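# Regrip a spanner within the hand to match goal pictures

## Task

The spanner starts in the hand with its handle lying across the fingers, pinched between the thumb on one side and the index and middle fingers on the other. Reorient it inside the hand so that its orientation relative to the hand, and the spot on the handle where it is held, match the two goal pictures. Nothing but the hand may touch the spanner (the wrist camera, its bracket and the arm's final link count as hand); any other contact, or the spanner leaving the hand, is a failure. To finish, keep it motionless briefly with no hand motor reporting "moving", then declare completion, gripped firmly enough that it would not shift in the hand however the hand were turned or moved.

## Robot and tools

Robot: one six-joint arm on a base at about (0, 0, +0.056) m in the scene frame, carrying a right robot hand with six motors: little, ring, middle, index, thumb_bend, thumb_turn. A wrist camera and a fixed bracket sit at the wrist on the little-finger side; the bracket protrudes and can strike things. Cameras: cam_high, cam_low (fixed) and cam_wrist (on the hand), each 896x504.

Frames: all poses, velocities and offsets use the arm's base frame (nearly the scene frame: +z up, +y to the left when facing +x). The hand point is fixed to the palm, 0.15 m out from the wrist flange along the fingers. Its +z runs along the straightened fingers, +y points out of the palm, +x runs across the palm away from the thumb. Finger centre lines sit about 0.06 m behind the point (-y).

Row layout (used by both execute_actions and move): 14 numbers, each in [-1, 1]: dx, dy, dz, rx, ry, rz, little, ring, middle, index, thumb_bend, thumb_turn, force_limit, speed. The first six are an offset, not a pose: a displacement of the hand target measured from the Hand target present when the action or move begins, along base-frame axes, with 1.0 meaning 0.6 m or 180 degrees; rx, ry, rz form one rotation vector turning about the Hand target's position. Every row of an action counts from that same start, and repeating an offset in a new call moves further. The six motor numbers are absolute targets: +1 open/straight, -1 closed; for thumb_turn +1 is beside the palm and -1 in front of it, opposite the fingers. force_limit maps -1..+1 to roughly 0..10 N at the fingertip (0..15 N for both thumb motors); speed rises from near zero at -1 to full at +0.48 and stays full above. A 0 in a motor slot is a real command, so to keep the hand unchanged resend the last six motor values with the same force_limit and speed.

execute_actions: actions is a list of actions; each action is a table of up to 15 rows, one per 1/30 s step, and a short table repeats its last row to fill 15 steps (0.5 s). An empty list just reports state. cameras selects images (omitted or ["all"] gives all, [] gives none).

move: drives the hand point along a straight path. target is one 14-number row or a list of up to 15 rows, each an offset from the same starting Hand target. speed: m/s, 0.002 to 3.6, default 0.25 (turns capped at twice that in rad/s), one value or one per target. blend: corner rounding in m for lists. stop_force: 3 to 120 N, ends the path when the wrist sensor feels that much push against travel; unreliable for light contact or when rotating. zero (with stop_force): true re-zeroes first. blocking=false returns early while the move runs. The result adds a "move:" line: done (at rest within 3 mm and 2 degrees), off_target, moving, held, fault, plus any limits (paced, held).

wait: seconds 0 to 10, holding the last command. stop: brakes a running move. zoom_image: camera (cam_high, cam_low or cam_wrist) and region [x0, y0, x1, y1] in pixels, at most 504 by 504. show_instructions: displays the reference pictures, including the goal views. zero_wrist_force: re-zeroes the wrist sensor. finished_scene: scene is the current scene's number as an integer; it cannot be undone.

Results: end_effector_position (m) and end_effector_quat_wxyz; velocities (omitted when joint velocities read "within noise"); Hand target, the last commanded pose after clipping, from which the next offsets count; hand_measured (motor positions on the command scale), hand_stopped_by (moving, target, force, stalled, fault), hand_load_n (fingertip load in N, positive when pushed open; near 0 on a lost grip), hand_force_limit, hand_speed; Wrist force and Wrist torque in the hand point's axes plus the peak since last shown; joint positions and torques; MOTOR HOT or fault lines.

Hand behaviour: a motor moves only when its target changes by 0.002 or more, then runs until it arrives or, when closing, until its load hits force_limit, then locks (holding at least 15 N). To squeeze harder, raise force_limit and command a position more closed than hand_measured; to loosen, command one more open. Closing fast overshoots the force limit; use speed -0.94 or lower for gentle contact. With the thumb in front of the palm the hand grips 0.035 to 0.065 m objects, and handles down to about 0.025 m. For regrasping, typically ease one contact while the others keep the spanner, shift or rotate it with a finger, then close again; watch hand_load_n and cam_wrist to confirm the spanner stays held.

Arm notes: each step clips commanded orientation to within 32 degrees of the measured one, so large turns need several actions. Arm motion lags commands by about 0.09 s or 0.17 to 0.21 s. Avoid moving near the base.

Avoid: the spanner touching the table, arm or anything outside the hand; dropping it or flinging it; rapid swings that overload fingers; excessive finger force. Arm faults stop it for 10 s: contact torque at the wrist joints' 25.2 N m limit (135 N m for the others) or net outside force near 150 N. Motors heating to 70 °C trigger a warning and at 85 °C the brakes engage. Before finishing, make sure no hand motor reads moving and the grip is firm.

Each tool is called after "Request:" by a JSON object that holds its "name" and its "arguments", one argument or row to a line.

Reference images:

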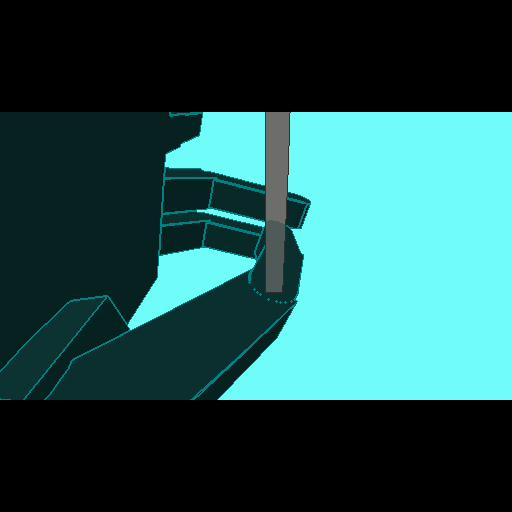

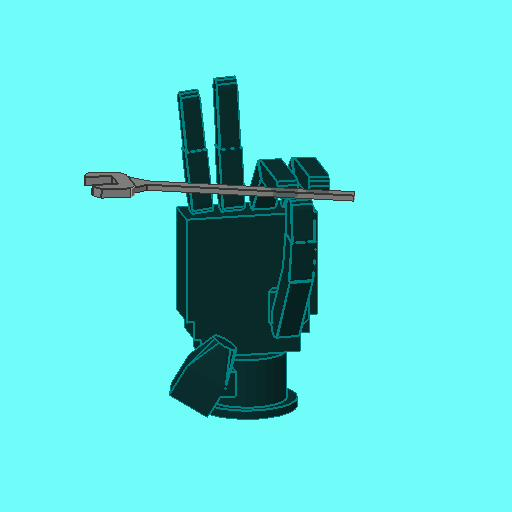

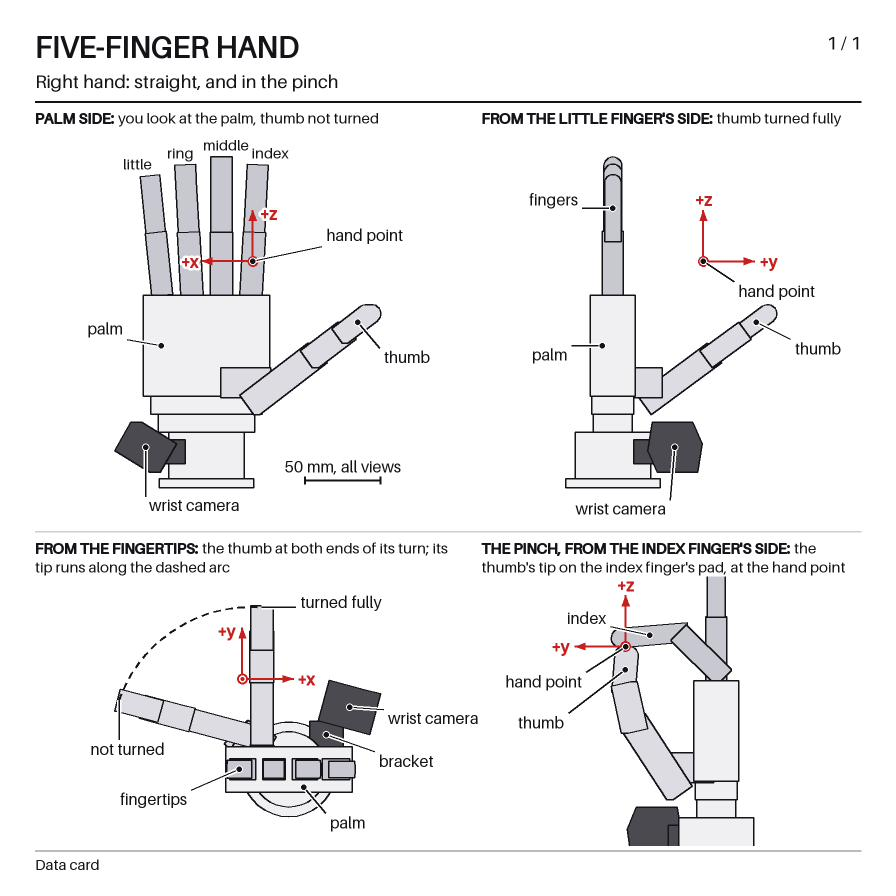

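## Session

Request:
{"name": "execute_actions", "arguments": {
  "actions": []
}}

Request:
{"name": "show_instructions", "arguments": {

}}

Scene clock: 0.00 s.
end_effector_position=(+0.8026, -0.0936, +0.2506) hand_measured=(+1.000, +1.000, -0.182, -0.184, +0.026, -0.900) hand_load_n=(+0.0, +0.0, +11.5, +10.0, +1.0, -0.5) hand_stopped_by=(target, target, target, target, target, target) hand_force_limit=0.00 hand_speed=-0.80 end_effector_quat_wxyz=(+0.517, -0.549, +0.474, -0.455)
Joint positions: [-0.503 -0.875 1.615 -3.818 -0.931 -0.046]
Joint velocities: within noise
Joint torques (N m): no reading
Motor temperatures (°C): [39 24 34 48 41 43]
Wrist force (N): no reading
Wrist torque (N m): no reading
Wrist force, peak (N): no reading
Hand target: +0.8026, -0.0936, +0.2506; +0.517, -0.549, +0.474, -0.455

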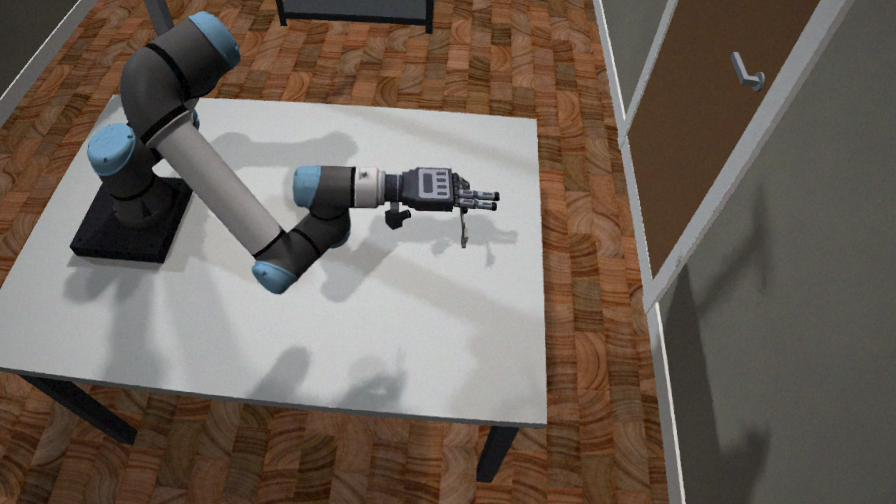

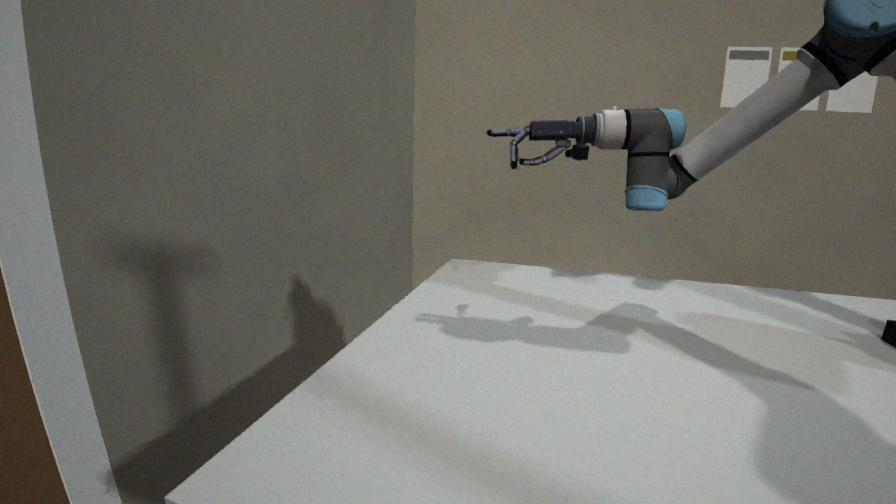

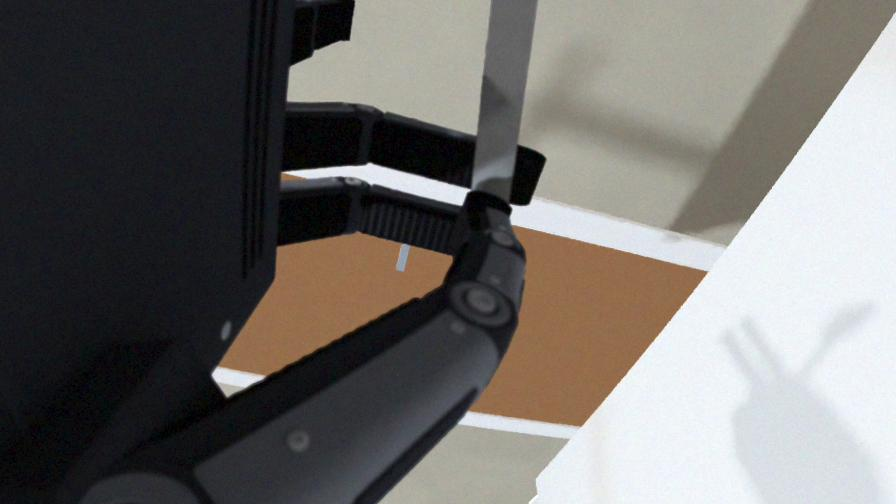

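Reference images for this scene: goal picture from the wrist camera place, goal picture looking into the palm, FIVE-FINGER HAND page 1.

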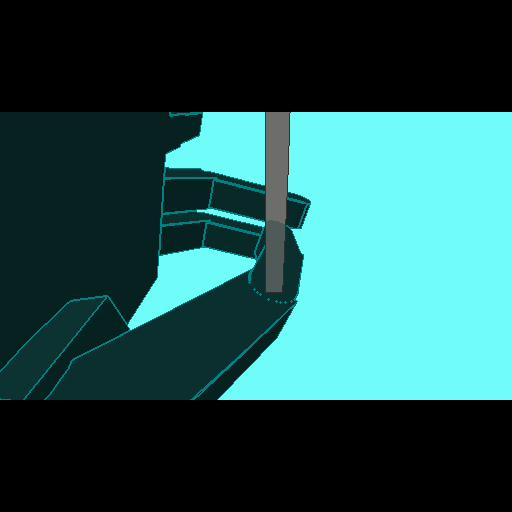

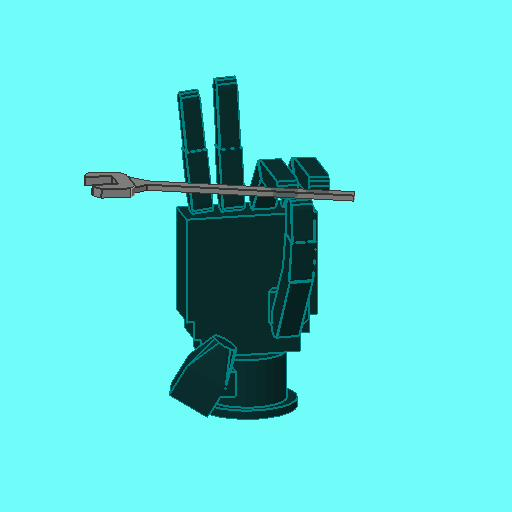

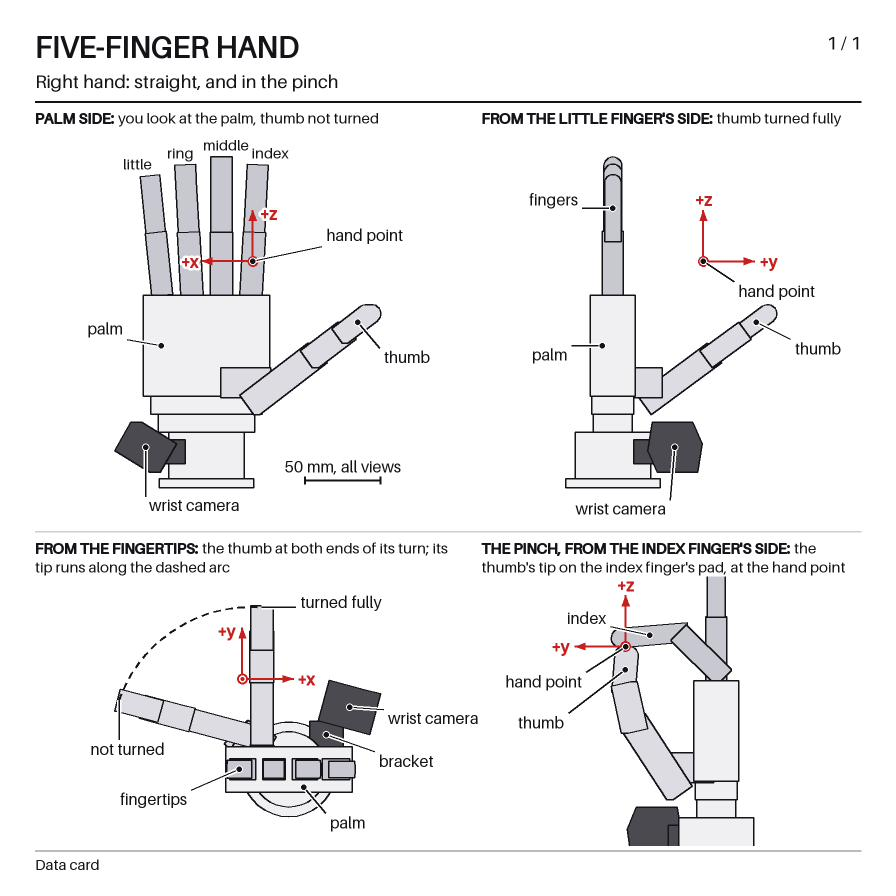

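Request:
{"name": "zoom_image", "arguments": {
  "camera": "cam_wrist",
  "region": [392, 0, 644, 252]
}}

Request:
{"name": "zoom_image", "arguments": {
  "camera": "cam_high",
  "region": [370, 140, 540, 280]
}}

Request:
{"name": "zoom_image", "arguments": {
  "camera": "cam_low",
  "region": [470, 90, 640, 200]
}}

Scaled by 2.000.

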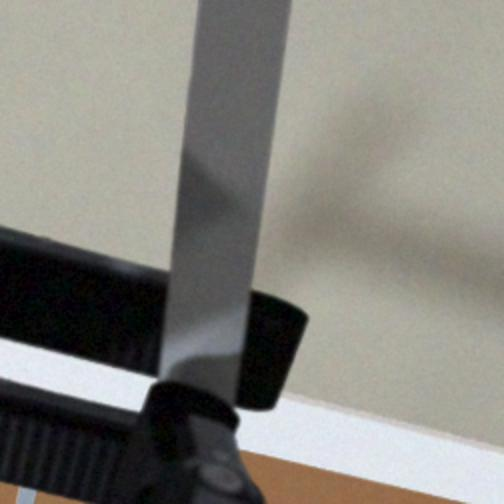

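Scaled by 2.965.

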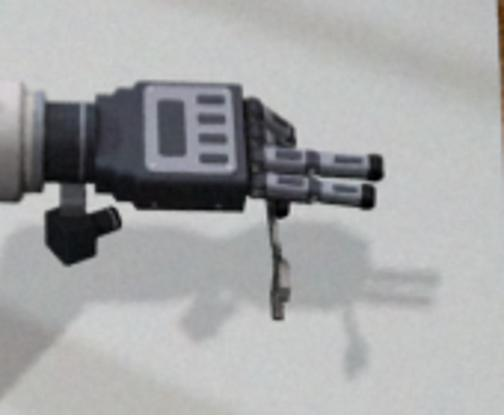

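Scaled by 2.965.

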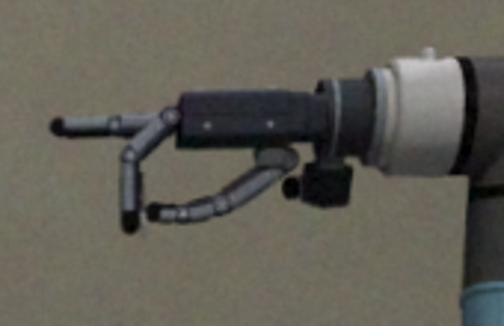

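Request:
{"name": "zoom_image", "arguments": {
  "camera": "cam_wrist",
  "region": [440, 100, 560, 340]
}}

Request:
{"name": "zoom_image", "arguments": {
  "camera": "cam_low",
  "region": [480, 115, 550, 185]
}}

Request:
{"name": "zoom_image", "arguments": {
  "camera": "cam_high",
  "region": [440, 180, 510, 255]
}}

Scaled by 2.100.

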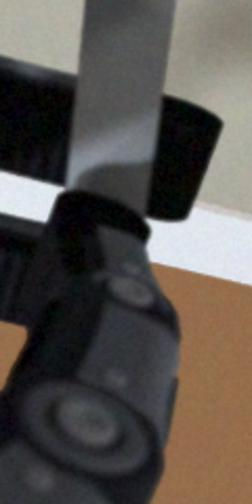

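Scaled by 7.200.

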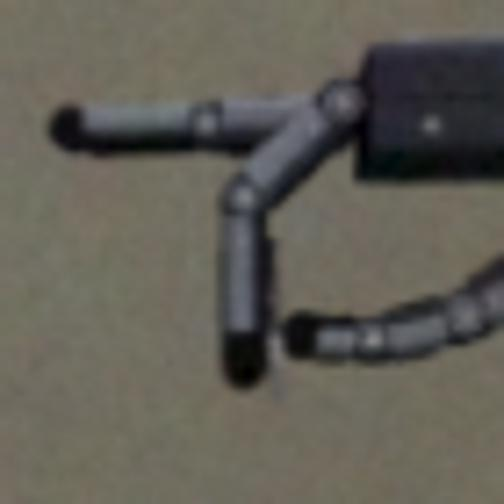

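Scaled by 6.720.

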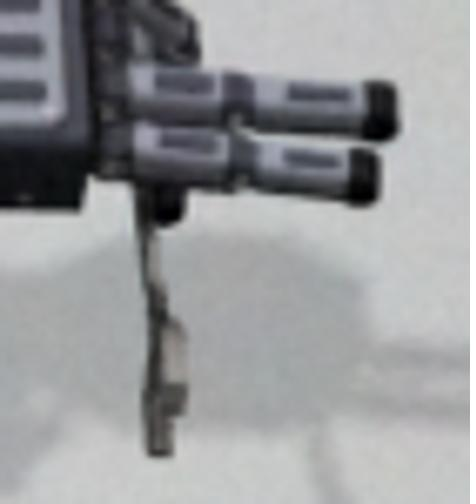

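Request:
{"name": "execute_actions", "arguments": {
  "actions": [
    [[0,0,0,0,0,0,1.0,1.0,-0.182,-0.184,0.026,-0.9,0.0,-0.8]]
  ],
  "cameras": []
}}

Request:
{"name": "move", "arguments": {
  "target": [0.029,0.589,-0.03,0.555,0.1255,0.0117,1.0,1.0,-0.182,-0.184,0.026,-0.9,0.0,-0.8],
  "speed": 0.2
}}

Scene clock: 52.00 s.
end_effector_position=(+0.8026, -0.0936, +0.2506) hand_measured=(+1.000, +1.000, -0.180, -0.184, +0.026, -0.900) hand_load_n=(+0.0, +0.0, +10.5, +10.5, +1.0, -0.5) hand_stopped_by=(target, target, force, target, target, target) hand_force_limit=0.00 hand_speed=-0.80 end_effector_quat_wxyz=(+0.517, -0.549, +0.474, -0.455)
Joint positions: [-0.503 -0.875 1.615 -3.818 -0.931 -0.046]
Joint velocities: within noise
Joint torques (N m): [-1.13 -49.4 -18.57 -1.04 -0.8 -0.54]
Motor temperatures (°C): [38 24 34 48 41 43]
Wrist force (N): [0.4 0.0 -0.1]
Wrist torque (N m): [-0.01 -0.06 0.03]
Wrist force, peak (N): [0.8 0.0 -0.2]
Hand target: +0.8026, -0.0936, +0.2506; +0.517, -0.549, +0.474, -0.455
Off the commanded pose: 0.000 m, 0 deg.
Step readings (end_effector_position):
0: (+0.8026, -0.0936, +0.2506)
1: (+0.8026, -0.0936, +0.2506)
2: (+0.8026, -0.0936, +0.2506)
4: (+0.8026, -0.0936, +0.2506)
8: (+0.8026, -0.0936, +0.2506)
15: (+0.8026, -0.0936, +0.2506)
No camera images: "cameras" was empty.

Scene clock: 57.13 s.
end_effector_position=(+0.8200, +0.2597, +0.2326) hand_measured=(+1.000, +1.000, -0.180, -0.184, +0.026, -0.900) hand_load_n=(+0.0, +0.0, +10.5, +10.0, +1.0, -0.5) hand_stopped_by=(target, target, force, target, target, target) hand_force_limit=0.00 hand_speed=-0.80 end_effector_quat_wxyz=(+0.667, -0.036, +0.723, +0.178)
Joint positions: [-0.001 -0.618 1.515 -3.99 -1.26 1.767]
Joint velocities: within noise
Joint torques (N m): [6.02 -40.79 -25.24 -4.55 -2.72 2.44]
Motor temperatures (°C): [38 24 34 48 41 43]
Wrist force (N): [-1.4 1.4 0.8]
Wrist torque (N m): [0.17 0.22 0.25]
Wrist force, peak (N): [-1.0 1.9 1.1]
Hand target: +0.8200, +0.2598, +0.2326; +0.667, -0.036, +0.723, +0.178
Off the commanded pose: 0.000 m, 0 deg.
move: done
camera_calibration:
cam_wrist: T_world_to_cam=[[-0.277689, 0.959249, -0.0522604, -0.00432542], [-0.460683, -0.0852295, 0.883463, 0.185618], [0.843007, 0.269403, 0.465576, -0.754812], [0, 0, 0, 1]] pos_world=[0.720622, 0.223318, 0.18721]

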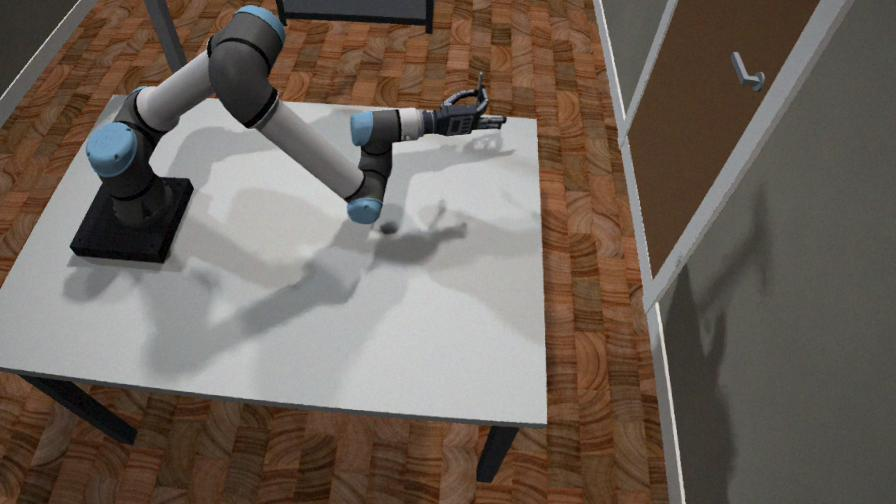

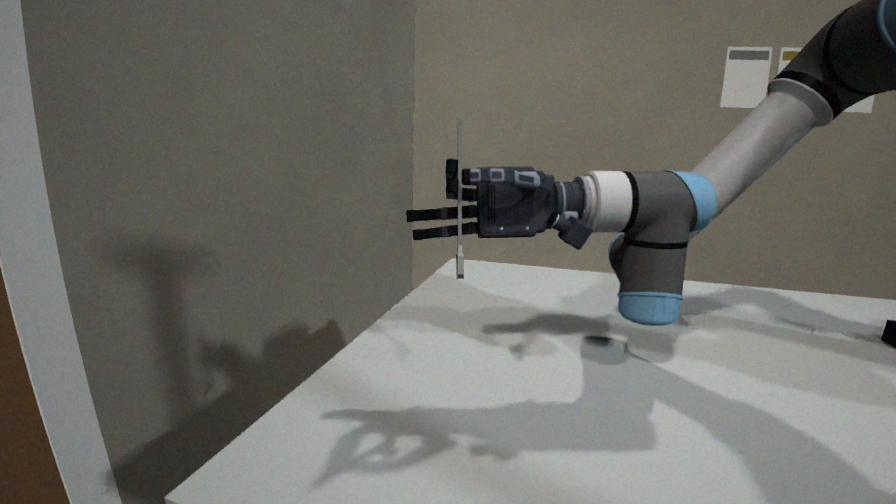

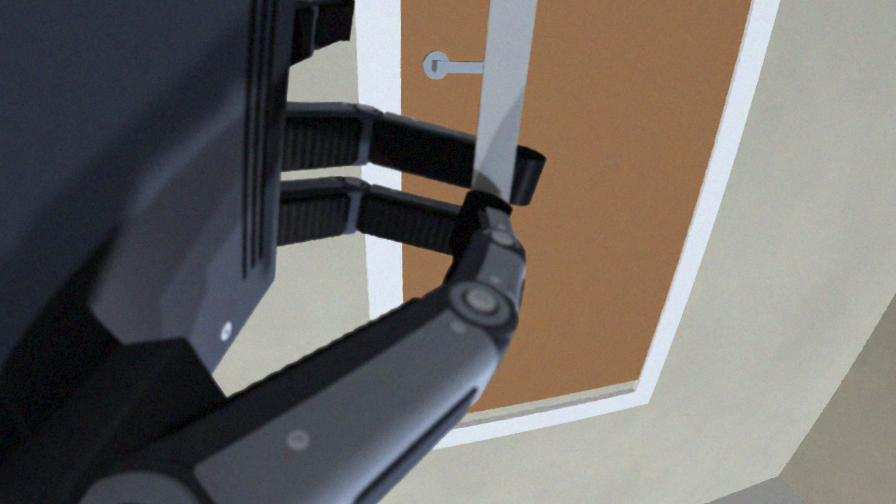

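Request:
{"name": "zoom_image", "arguments": {
  "camera": "cam_low",
  "region": [390, 110, 590, 290]
}}

Request:
{"name": "zoom_image", "arguments": {
  "camera": "cam_high",
  "region": [420, 60, 520, 160]
}}

Scaled by 2.520.

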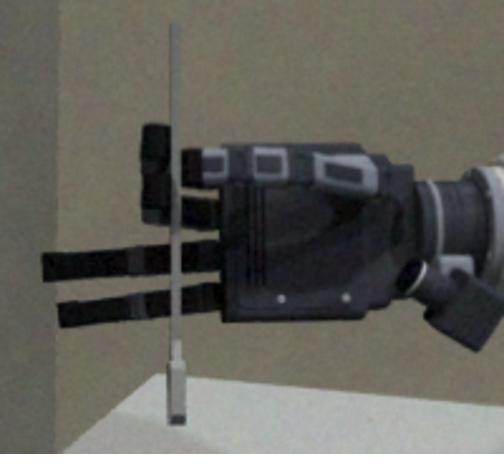

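Scaled by 5.040.

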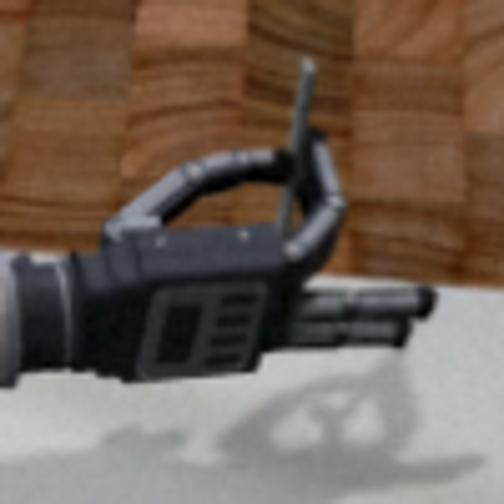

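Request:
{"name": "move", "arguments": {
  "target": [-0.039,0.125,0.028,0.0276,-0.0072,-0.0007,1.0,1.0,-0.182,-0.184,0.026,-0.9,0.0,-0.8],
  "speed": 0.15,
  "cameras": ["cam_low","cam_wrist"]
}}

Request:
{"name": "zoom_image", "arguments": {
  "camera": "cam_low",
  "region": [390, 60, 610, 280]
}}

Scene clock: 93.37 s.
end_effector_position=(+0.7966, +0.3346, +0.2494) hand_measured=(+1.000, +1.000, -0.180, -0.184, +0.026, -0.900) hand_load_n=(+0.0, +0.0, +10.5, +10.5, +1.0, -0.5) hand_stopped_by=(target, target, force, target, target, target) hand_force_limit=0.00 hand_speed=-0.80 end_effector_quat_wxyz=(+0.676, -0.008, +0.707, +0.208)
Joint positions: [0.134 -0.611 1.496 -4.028 -1.394 1.858]
Joint velocities: within noise
Joint torques (N m): [7.25 -39.41 -25.32 -4.55 -2.47 2.6]
Motor temperatures (°C): [38 24 34 48 40 43]
Wrist force (N): [-1.3 1.6 1.0]
Wrist torque (N m): [0.21 0.18 0.28]
Wrist force, peak (N): [-1.0 2.3 1.0]
Hand target: +0.7966, +0.3348, +0.2494; +0.676, -0.008, +0.707, +0.208
Off the commanded pose: 0.000 m, 0 deg.
move: done
camera_calibration:
cam_wrist: T_world_to_cam=[[-0.275234, 0.961054, 0.0249185, -0.103533], [-0.480594, -0.159992, 0.862225, 0.212728], [0.832632, 0.225338, 0.505912, -0.75017], [0, 0, 0, 1]] pos_world=[0.698355, 0.302578, 0.19868]
Images, in order (width x height): cam_low 896x504, cam_wrist 896x504.

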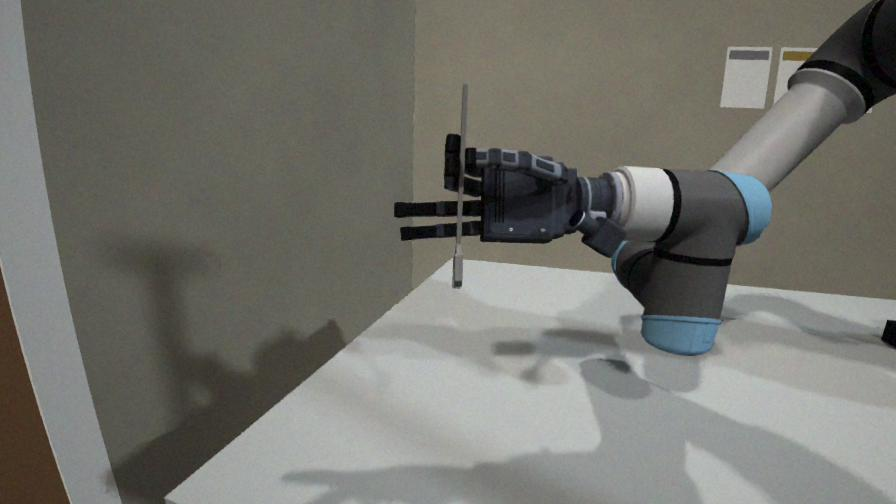

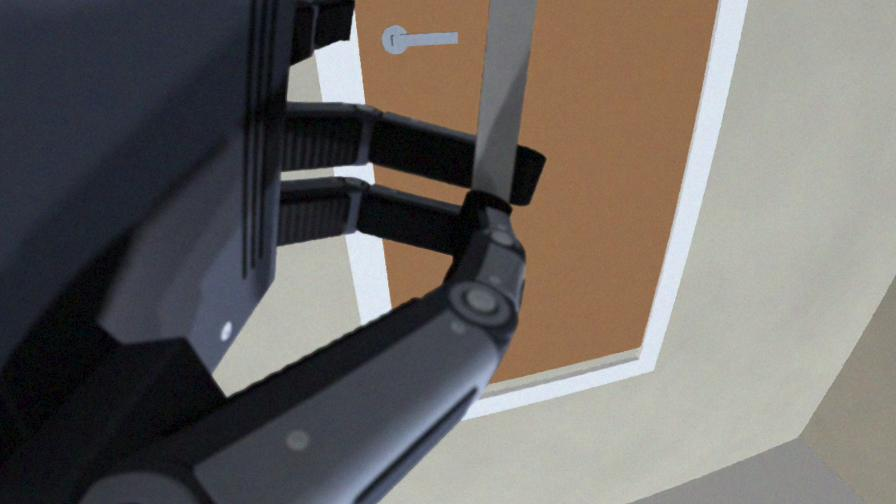

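Scaled by 2.291.

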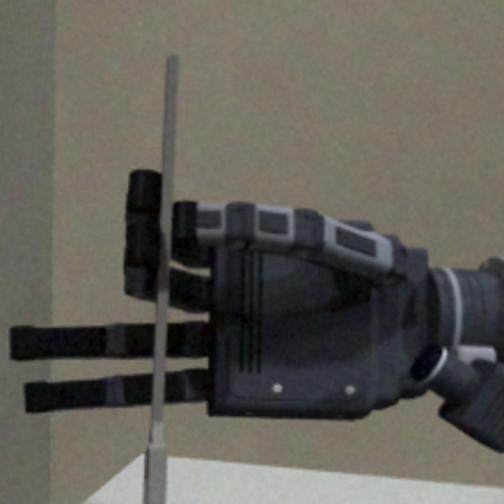

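Request:
{"name": "execute_actions", "arguments": {
  "actions": [
    [[0,0,0,0,0,0,1.0,1.0,-0.172,-0.174,0.026,-0.9,0.0,-0.8]]
  ],
  "cameras": ["cam_low","cam_wrist"]
}}

Request:
{"name": "zoom_image", "arguments": {
  "camera": "cam_low",
  "region": [390, 60, 610, 280]
}}

Scene clock: 95.97 s.
end_effector_position=(+0.7966, +0.3348, +0.2494) hand_measured=(+1.000, +1.000, -0.170, -0.172, +0.026, -0.900) hand_load_n=(+0.0, +0.0, +6.5, +6.5, +0.5, -0.5) hand_stopped_by=(target, target, force, force, target, target) hand_force_limit=0.00 hand_speed=-0.80 end_effector_quat_wxyz=(+0.676, -0.008, +0.707, +0.208)
Joint positions: [0.134 -0.611 1.496 -4.028 -1.395 1.858]
Joint velocities: within noise
Joint torques (N m): [6.2 -40.05 -23.48 -4.26 -2.71 2.57]
Motor temperatures (°C): [38 24 34 48 40 43]
Wrist force (N): [-1.1 1.8 0.7]
Wrist torque (N m): [0.25 0.15 0.30]
Wrist force, peak (N): [-1.5 1.7 0.9]
Hand target: +0.7966, +0.3348, +0.2494; +0.676, -0.008, +0.707, +0.208
Off the commanded pose: 0.000 m, 0 deg.
Step readings (end_effector_position):
0: (+0.7966, +0.3348, +0.2494)
1: (+0.7966, +0.3348, +0.2494)
2: (+0.7966, +0.3348, +0.2494)
4: (+0.7966, +0.3348, +0.2494)
8: (+0.7966, +0.3348, +0.2494)
15: (+0.7966, +0.3348, +0.2494)
camera_calibration:
cam_wrist: T_world_to_cam=[[-0.275236, 0.961049, 0.0251105, -0.103789], [-0.480634, -0.160176, 0.862168, 0.212721], [0.832608, 0.225231, 0.505999, -0.750149], [0, 0, 0, 1]] pos_world=[0.698255, 0.302777, 0.19878]
Images, in order (width x height): cam_low 896x504, cam_wrist 896x504.

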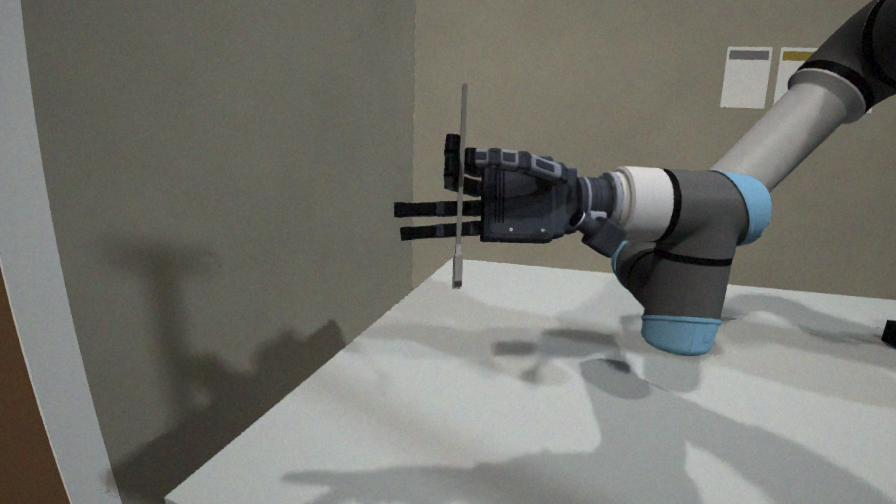

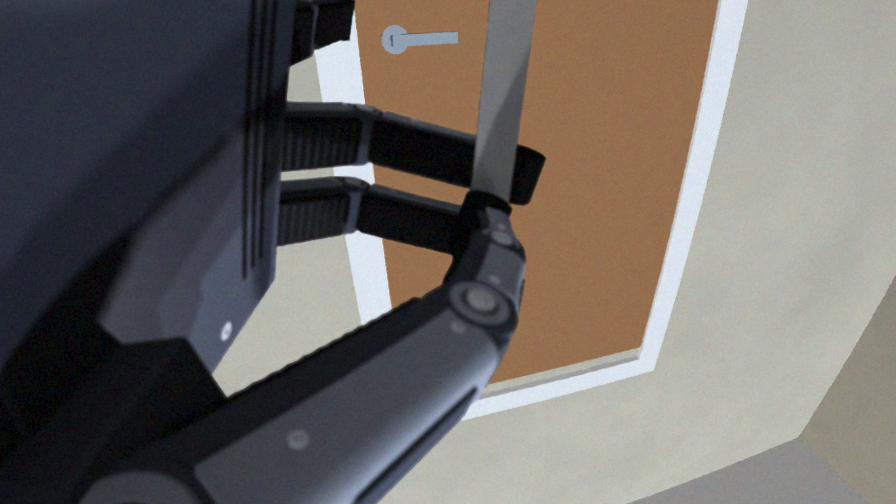

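Scaled by 2.291.

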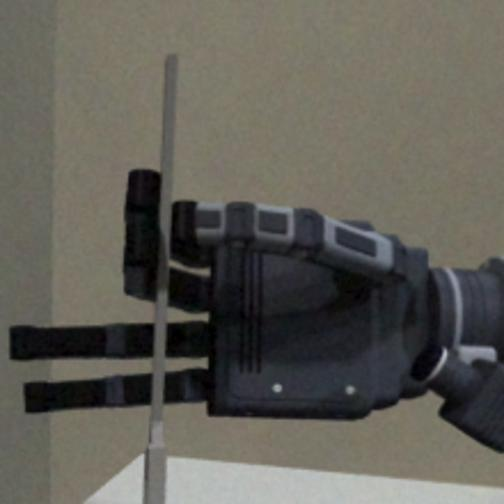

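Request:
{"name": "execute_actions", "arguments": {
  "actions": [
    [[0,0,0,0,0,0,1.0,1.0,-0.163,-0.165,0.026,-0.9,0.0,-0.8]]
  ],
  "cameras": ["cam_low","cam_wrist"]
}}

Request:
{"name": "zoom_image", "arguments": {
  "camera": "cam_low",
  "region": [440, 75, 510, 145]
}}

Scene clock: 101.50 s.
end_effector_position=(+0.7966, +0.3348, +0.2494) hand_measured=(+1.000, +1.000, -0.162, -0.164, +0.026, -0.900) hand_load_n=(+0.0, -0.5, +3.0, +3.0, +0.5, -0.5) hand_stopped_by=(target, target, target, target, target, target) hand_force_limit=0.00 hand_speed=-0.80 end_effector_quat_wxyz=(+0.676, -0.008, +0.707, +0.208)
Joint positions: [0.134 -0.611 1.496 -4.028 -1.395 1.858]
Joint velocities: within noise
Joint torques (N m): [6.39 -40.82 -22.48 -3.88 -2.6 2.49]
Motor temperatures (°C): [38 24 34 48 40 43]
Wrist force (N): [-1.3 1.5 0.6]
Wrist torque (N m): [0.23 0.22 0.28]
Wrist force, peak (N): [-1.4 1.8 1.0]
Hand target: +0.7966, +0.3348, +0.2494; +0.676, -0.008, +0.707, +0.208
Off the commanded pose: 0.000 m, 0 deg.
Step readings (end_effector_position):
0: (+0.7966, +0.3348, +0.2494)
1: (+0.7966, +0.3348, +0.2494)
2: (+0.7966, +0.3348, +0.2494)
4: (+0.7966, +0.3348, +0.2494)
8: (+0.7966, +0.3348, +0.2494)
15: (+0.7966, +0.3348, +0.2494)
camera_calibration:
cam_wrist: T_world_to_cam=[[-0.275236, 0.961049, 0.0251105, -0.103789], [-0.480634, -0.160176, 0.862168, 0.212721], [0.832608, 0.225231, 0.505999, -0.750149], [0, 0, 0, 1]] pos_world=[0.698255, 0.302777, 0.19878]
Images, in order (width x height): cam_low 896x504, cam_wrist 896x504.

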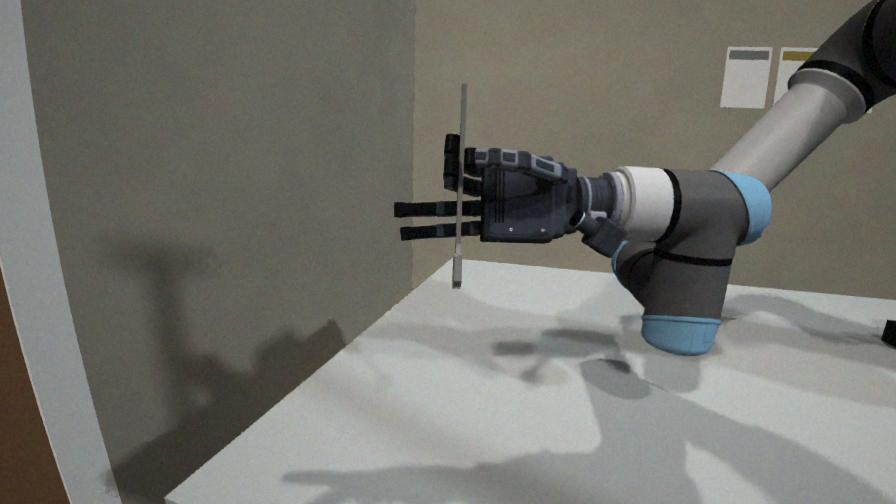

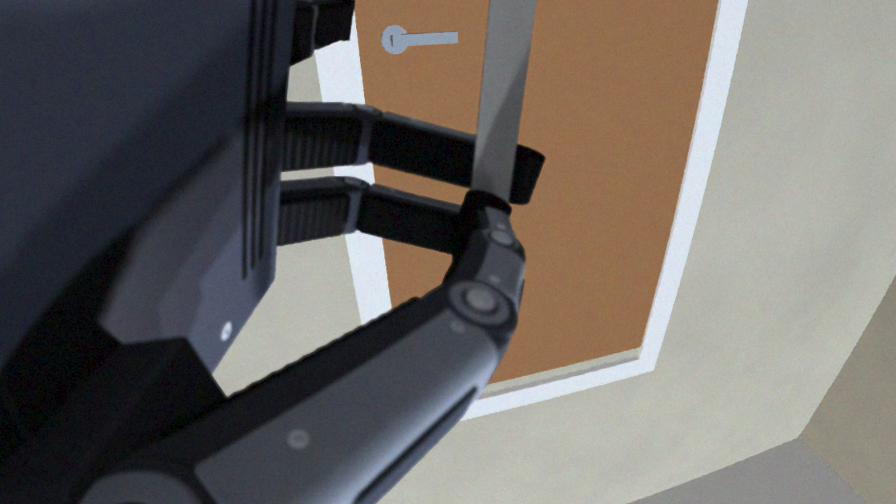

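Scaled by 7.200.

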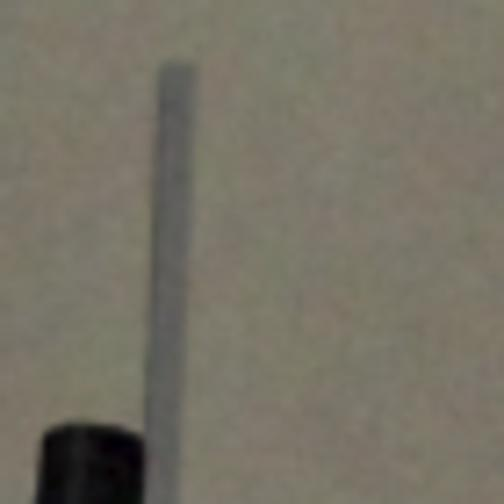

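Request:
{"name": "execute_actions", "arguments": {
  "actions": [
    [[0,0,0,0,0,0,1.0,1.0,-0.159,-0.161,0.026,-0.9,0.0,-0.8]]
  ],
  "cameras": ["cam_low","cam_wrist"]
}}

Request:
{"name": "zoom_image", "arguments": {
  "camera": "cam_low",
  "region": [440, 75, 510, 145]
}}

Scene clock: 124.33 s.
end_effector_position=(+0.7966, +0.3348, +0.2494) hand_measured=(+1.000, +1.000, -0.158, -0.160, +0.026, -0.900) hand_load_n=(+0.0, +0.0, +1.5, +2.0, +0.0, +0.0) hand_stopped_by=(target, target, target, target, target, target) hand_force_limit=0.00 hand_speed=-0.80 end_effector_quat_wxyz=(+0.676, -0.008, +0.707, +0.208)
Joint positions: [0.134 -0.611 1.496 -4.028 -1.395 1.858]
Joint velocities: within noise
Joint torques (N m): [6.91 -40.74 -22.4 -3.76 -2.37 2.41]
Motor temperatures (°C): [38 24 34 47 40 43]
Wrist force (N): [-1.4 1.3 1.0]
Wrist torque (N m): [0.18 0.21 0.26]
Wrist force, peak (N): [-1.4 1.8 1.2]
Hand target: +0.7966, +0.3348, +0.2494; +0.676, -0.008, +0.707, +0.208
Off the commanded pose: 0.000 m, 0 deg.
Step readings (end_effector_position):
0: (+0.7966, +0.3348, +0.2494)
1: (+0.7966, +0.3348, +0.2494)
2: (+0.7966, +0.3348, +0.2494)
4: (+0.7966, +0.3348, +0.2494)
8: (+0.7966, +0.3348, +0.2494)
15: (+0.7966, +0.3348, +0.2494)
camera_calibration:
cam_wrist: T_world_to_cam=[[-0.275236, 0.961049, 0.0251105, -0.103789], [-0.480634, -0.160176, 0.862168, 0.212721], [0.832608, 0.225231, 0.505999, -0.750149], [0, 0, 0, 1]] pos_world=[0.698255, 0.302777, 0.19878]
Images, in order (width x height): cam_low 896x504, cam_wrist 896x504.

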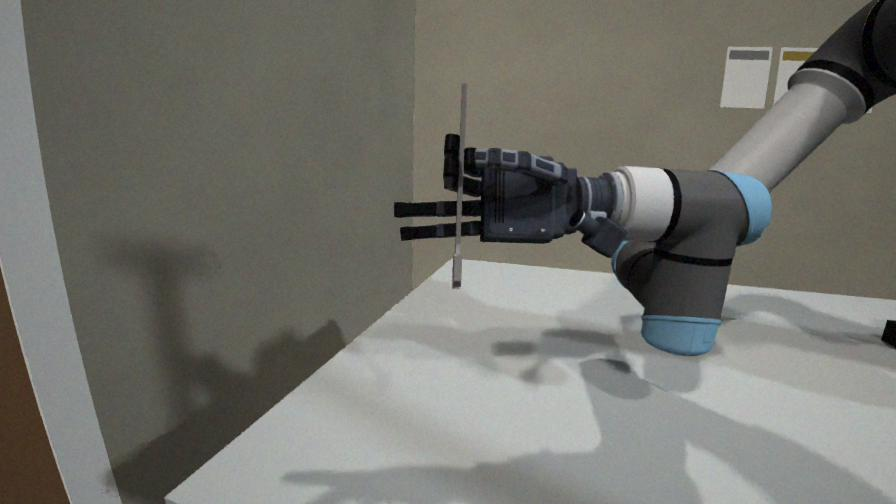

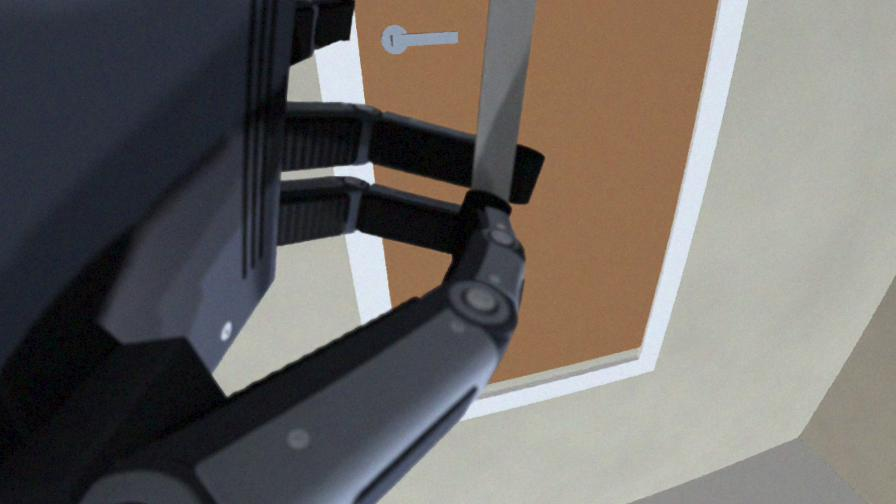

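Scaled by 7.200.

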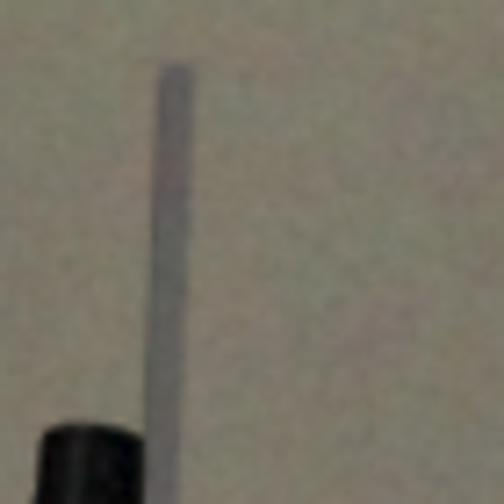

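Request:
{"name": "execute_actions", "arguments": {
  "actions": [
    [[0,0,0,0,0,0,1.0,1.0,-0.157,-0.159,0.026,-0.9,0.0,-0.8]]
  ],
  "cameras": ["cam_low","cam_wrist"]
}}

Request:
{"name": "zoom_image", "arguments": {
  "camera": "cam_low",
  "region": [440, 75, 510, 145]
}}

Scene clock: 126.53 s.
end_effector_position=(+0.7966, +0.3348, +0.2494) hand_measured=(+1.000, +1.000, -0.156, -0.158, +0.026, -0.900) hand_load_n=(+0.0, +0.0, +1.0, +1.5, +0.0, +0.0) hand_stopped_by=(target, target, target, target, target, target) hand_force_limit=0.00 hand_speed=-0.80 end_effector_quat_wxyz=(+0.676, -0.008, +0.707, +0.208)
Joint positions: [0.134 -0.611 1.496 -4.028 -1.395 1.858]
Joint velocities: within noise
Joint torques (N m): [5.88 -40.29 -20.38 -3.6 -2.2 2.18]
Motor temperatures (°C): [38 24 34 47 40 43]
Wrist force (N): [-0.9 2.0 0.9]
Wrist torque (N m): [0.28 0.14 0.32]
Wrist force, peak (N): [-1.3 1.8 1.0]
Hand target: +0.7966, +0.3348, +0.2494; +0.676, -0.008, +0.707, +0.208
Off the commanded pose: 0.000 m, 0 deg.
Step readings (end_effector_position):
0: (+0.7966, +0.3348, +0.2494)
1: (+0.7966, +0.3348, +0.2494)
2: (+0.7966, +0.3348, +0.2494)
4: (+0.7966, +0.3348, +0.2494)
8: (+0.7966, +0.3348, +0.2494)
15: (+0.7966, +0.3348, +0.2494)
camera_calibration:
cam_wrist: T_world_to_cam=[[-0.275236, 0.961049, 0.0251105, -0.103789], [-0.480634, -0.160176, 0.862168, 0.212721], [0.832608, 0.225231, 0.505999, -0.750149], [0, 0, 0, 1]] pos_world=[0.698255, 0.302777, 0.19878]
Images, in order (width x height): cam_low 896x504, cam_wrist 896x504.

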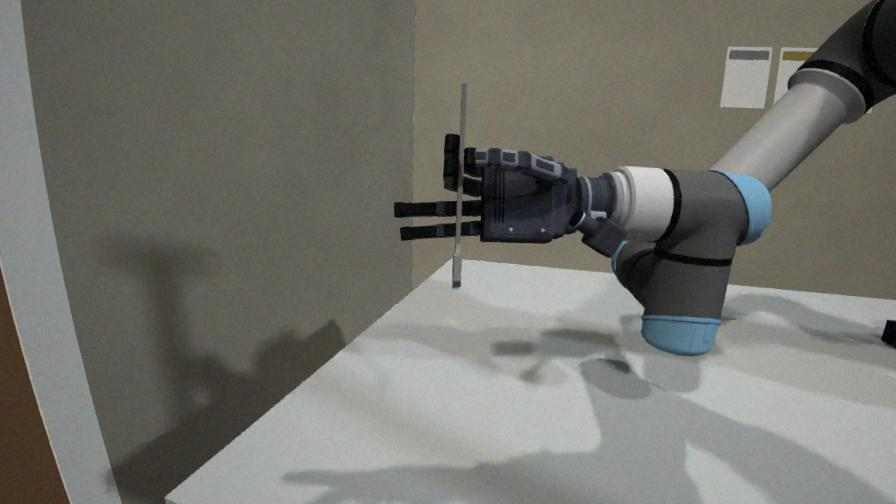

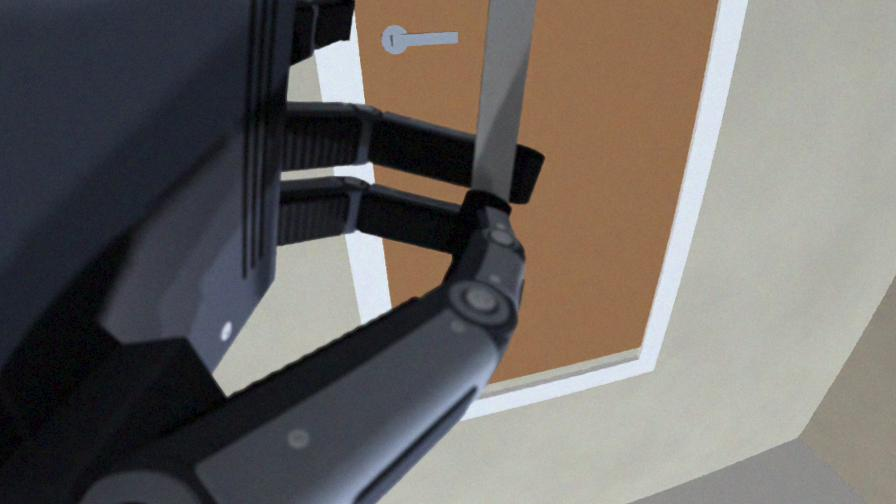

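Scaled by 7.200.

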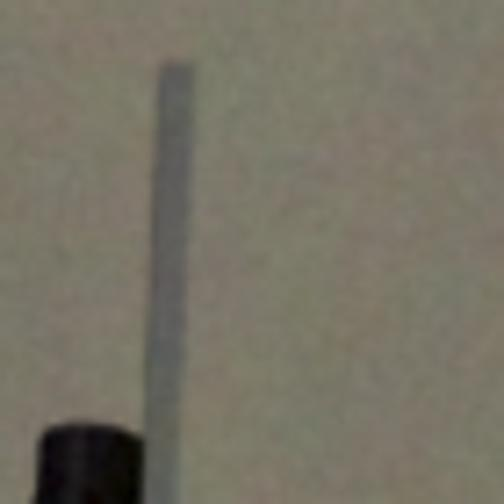

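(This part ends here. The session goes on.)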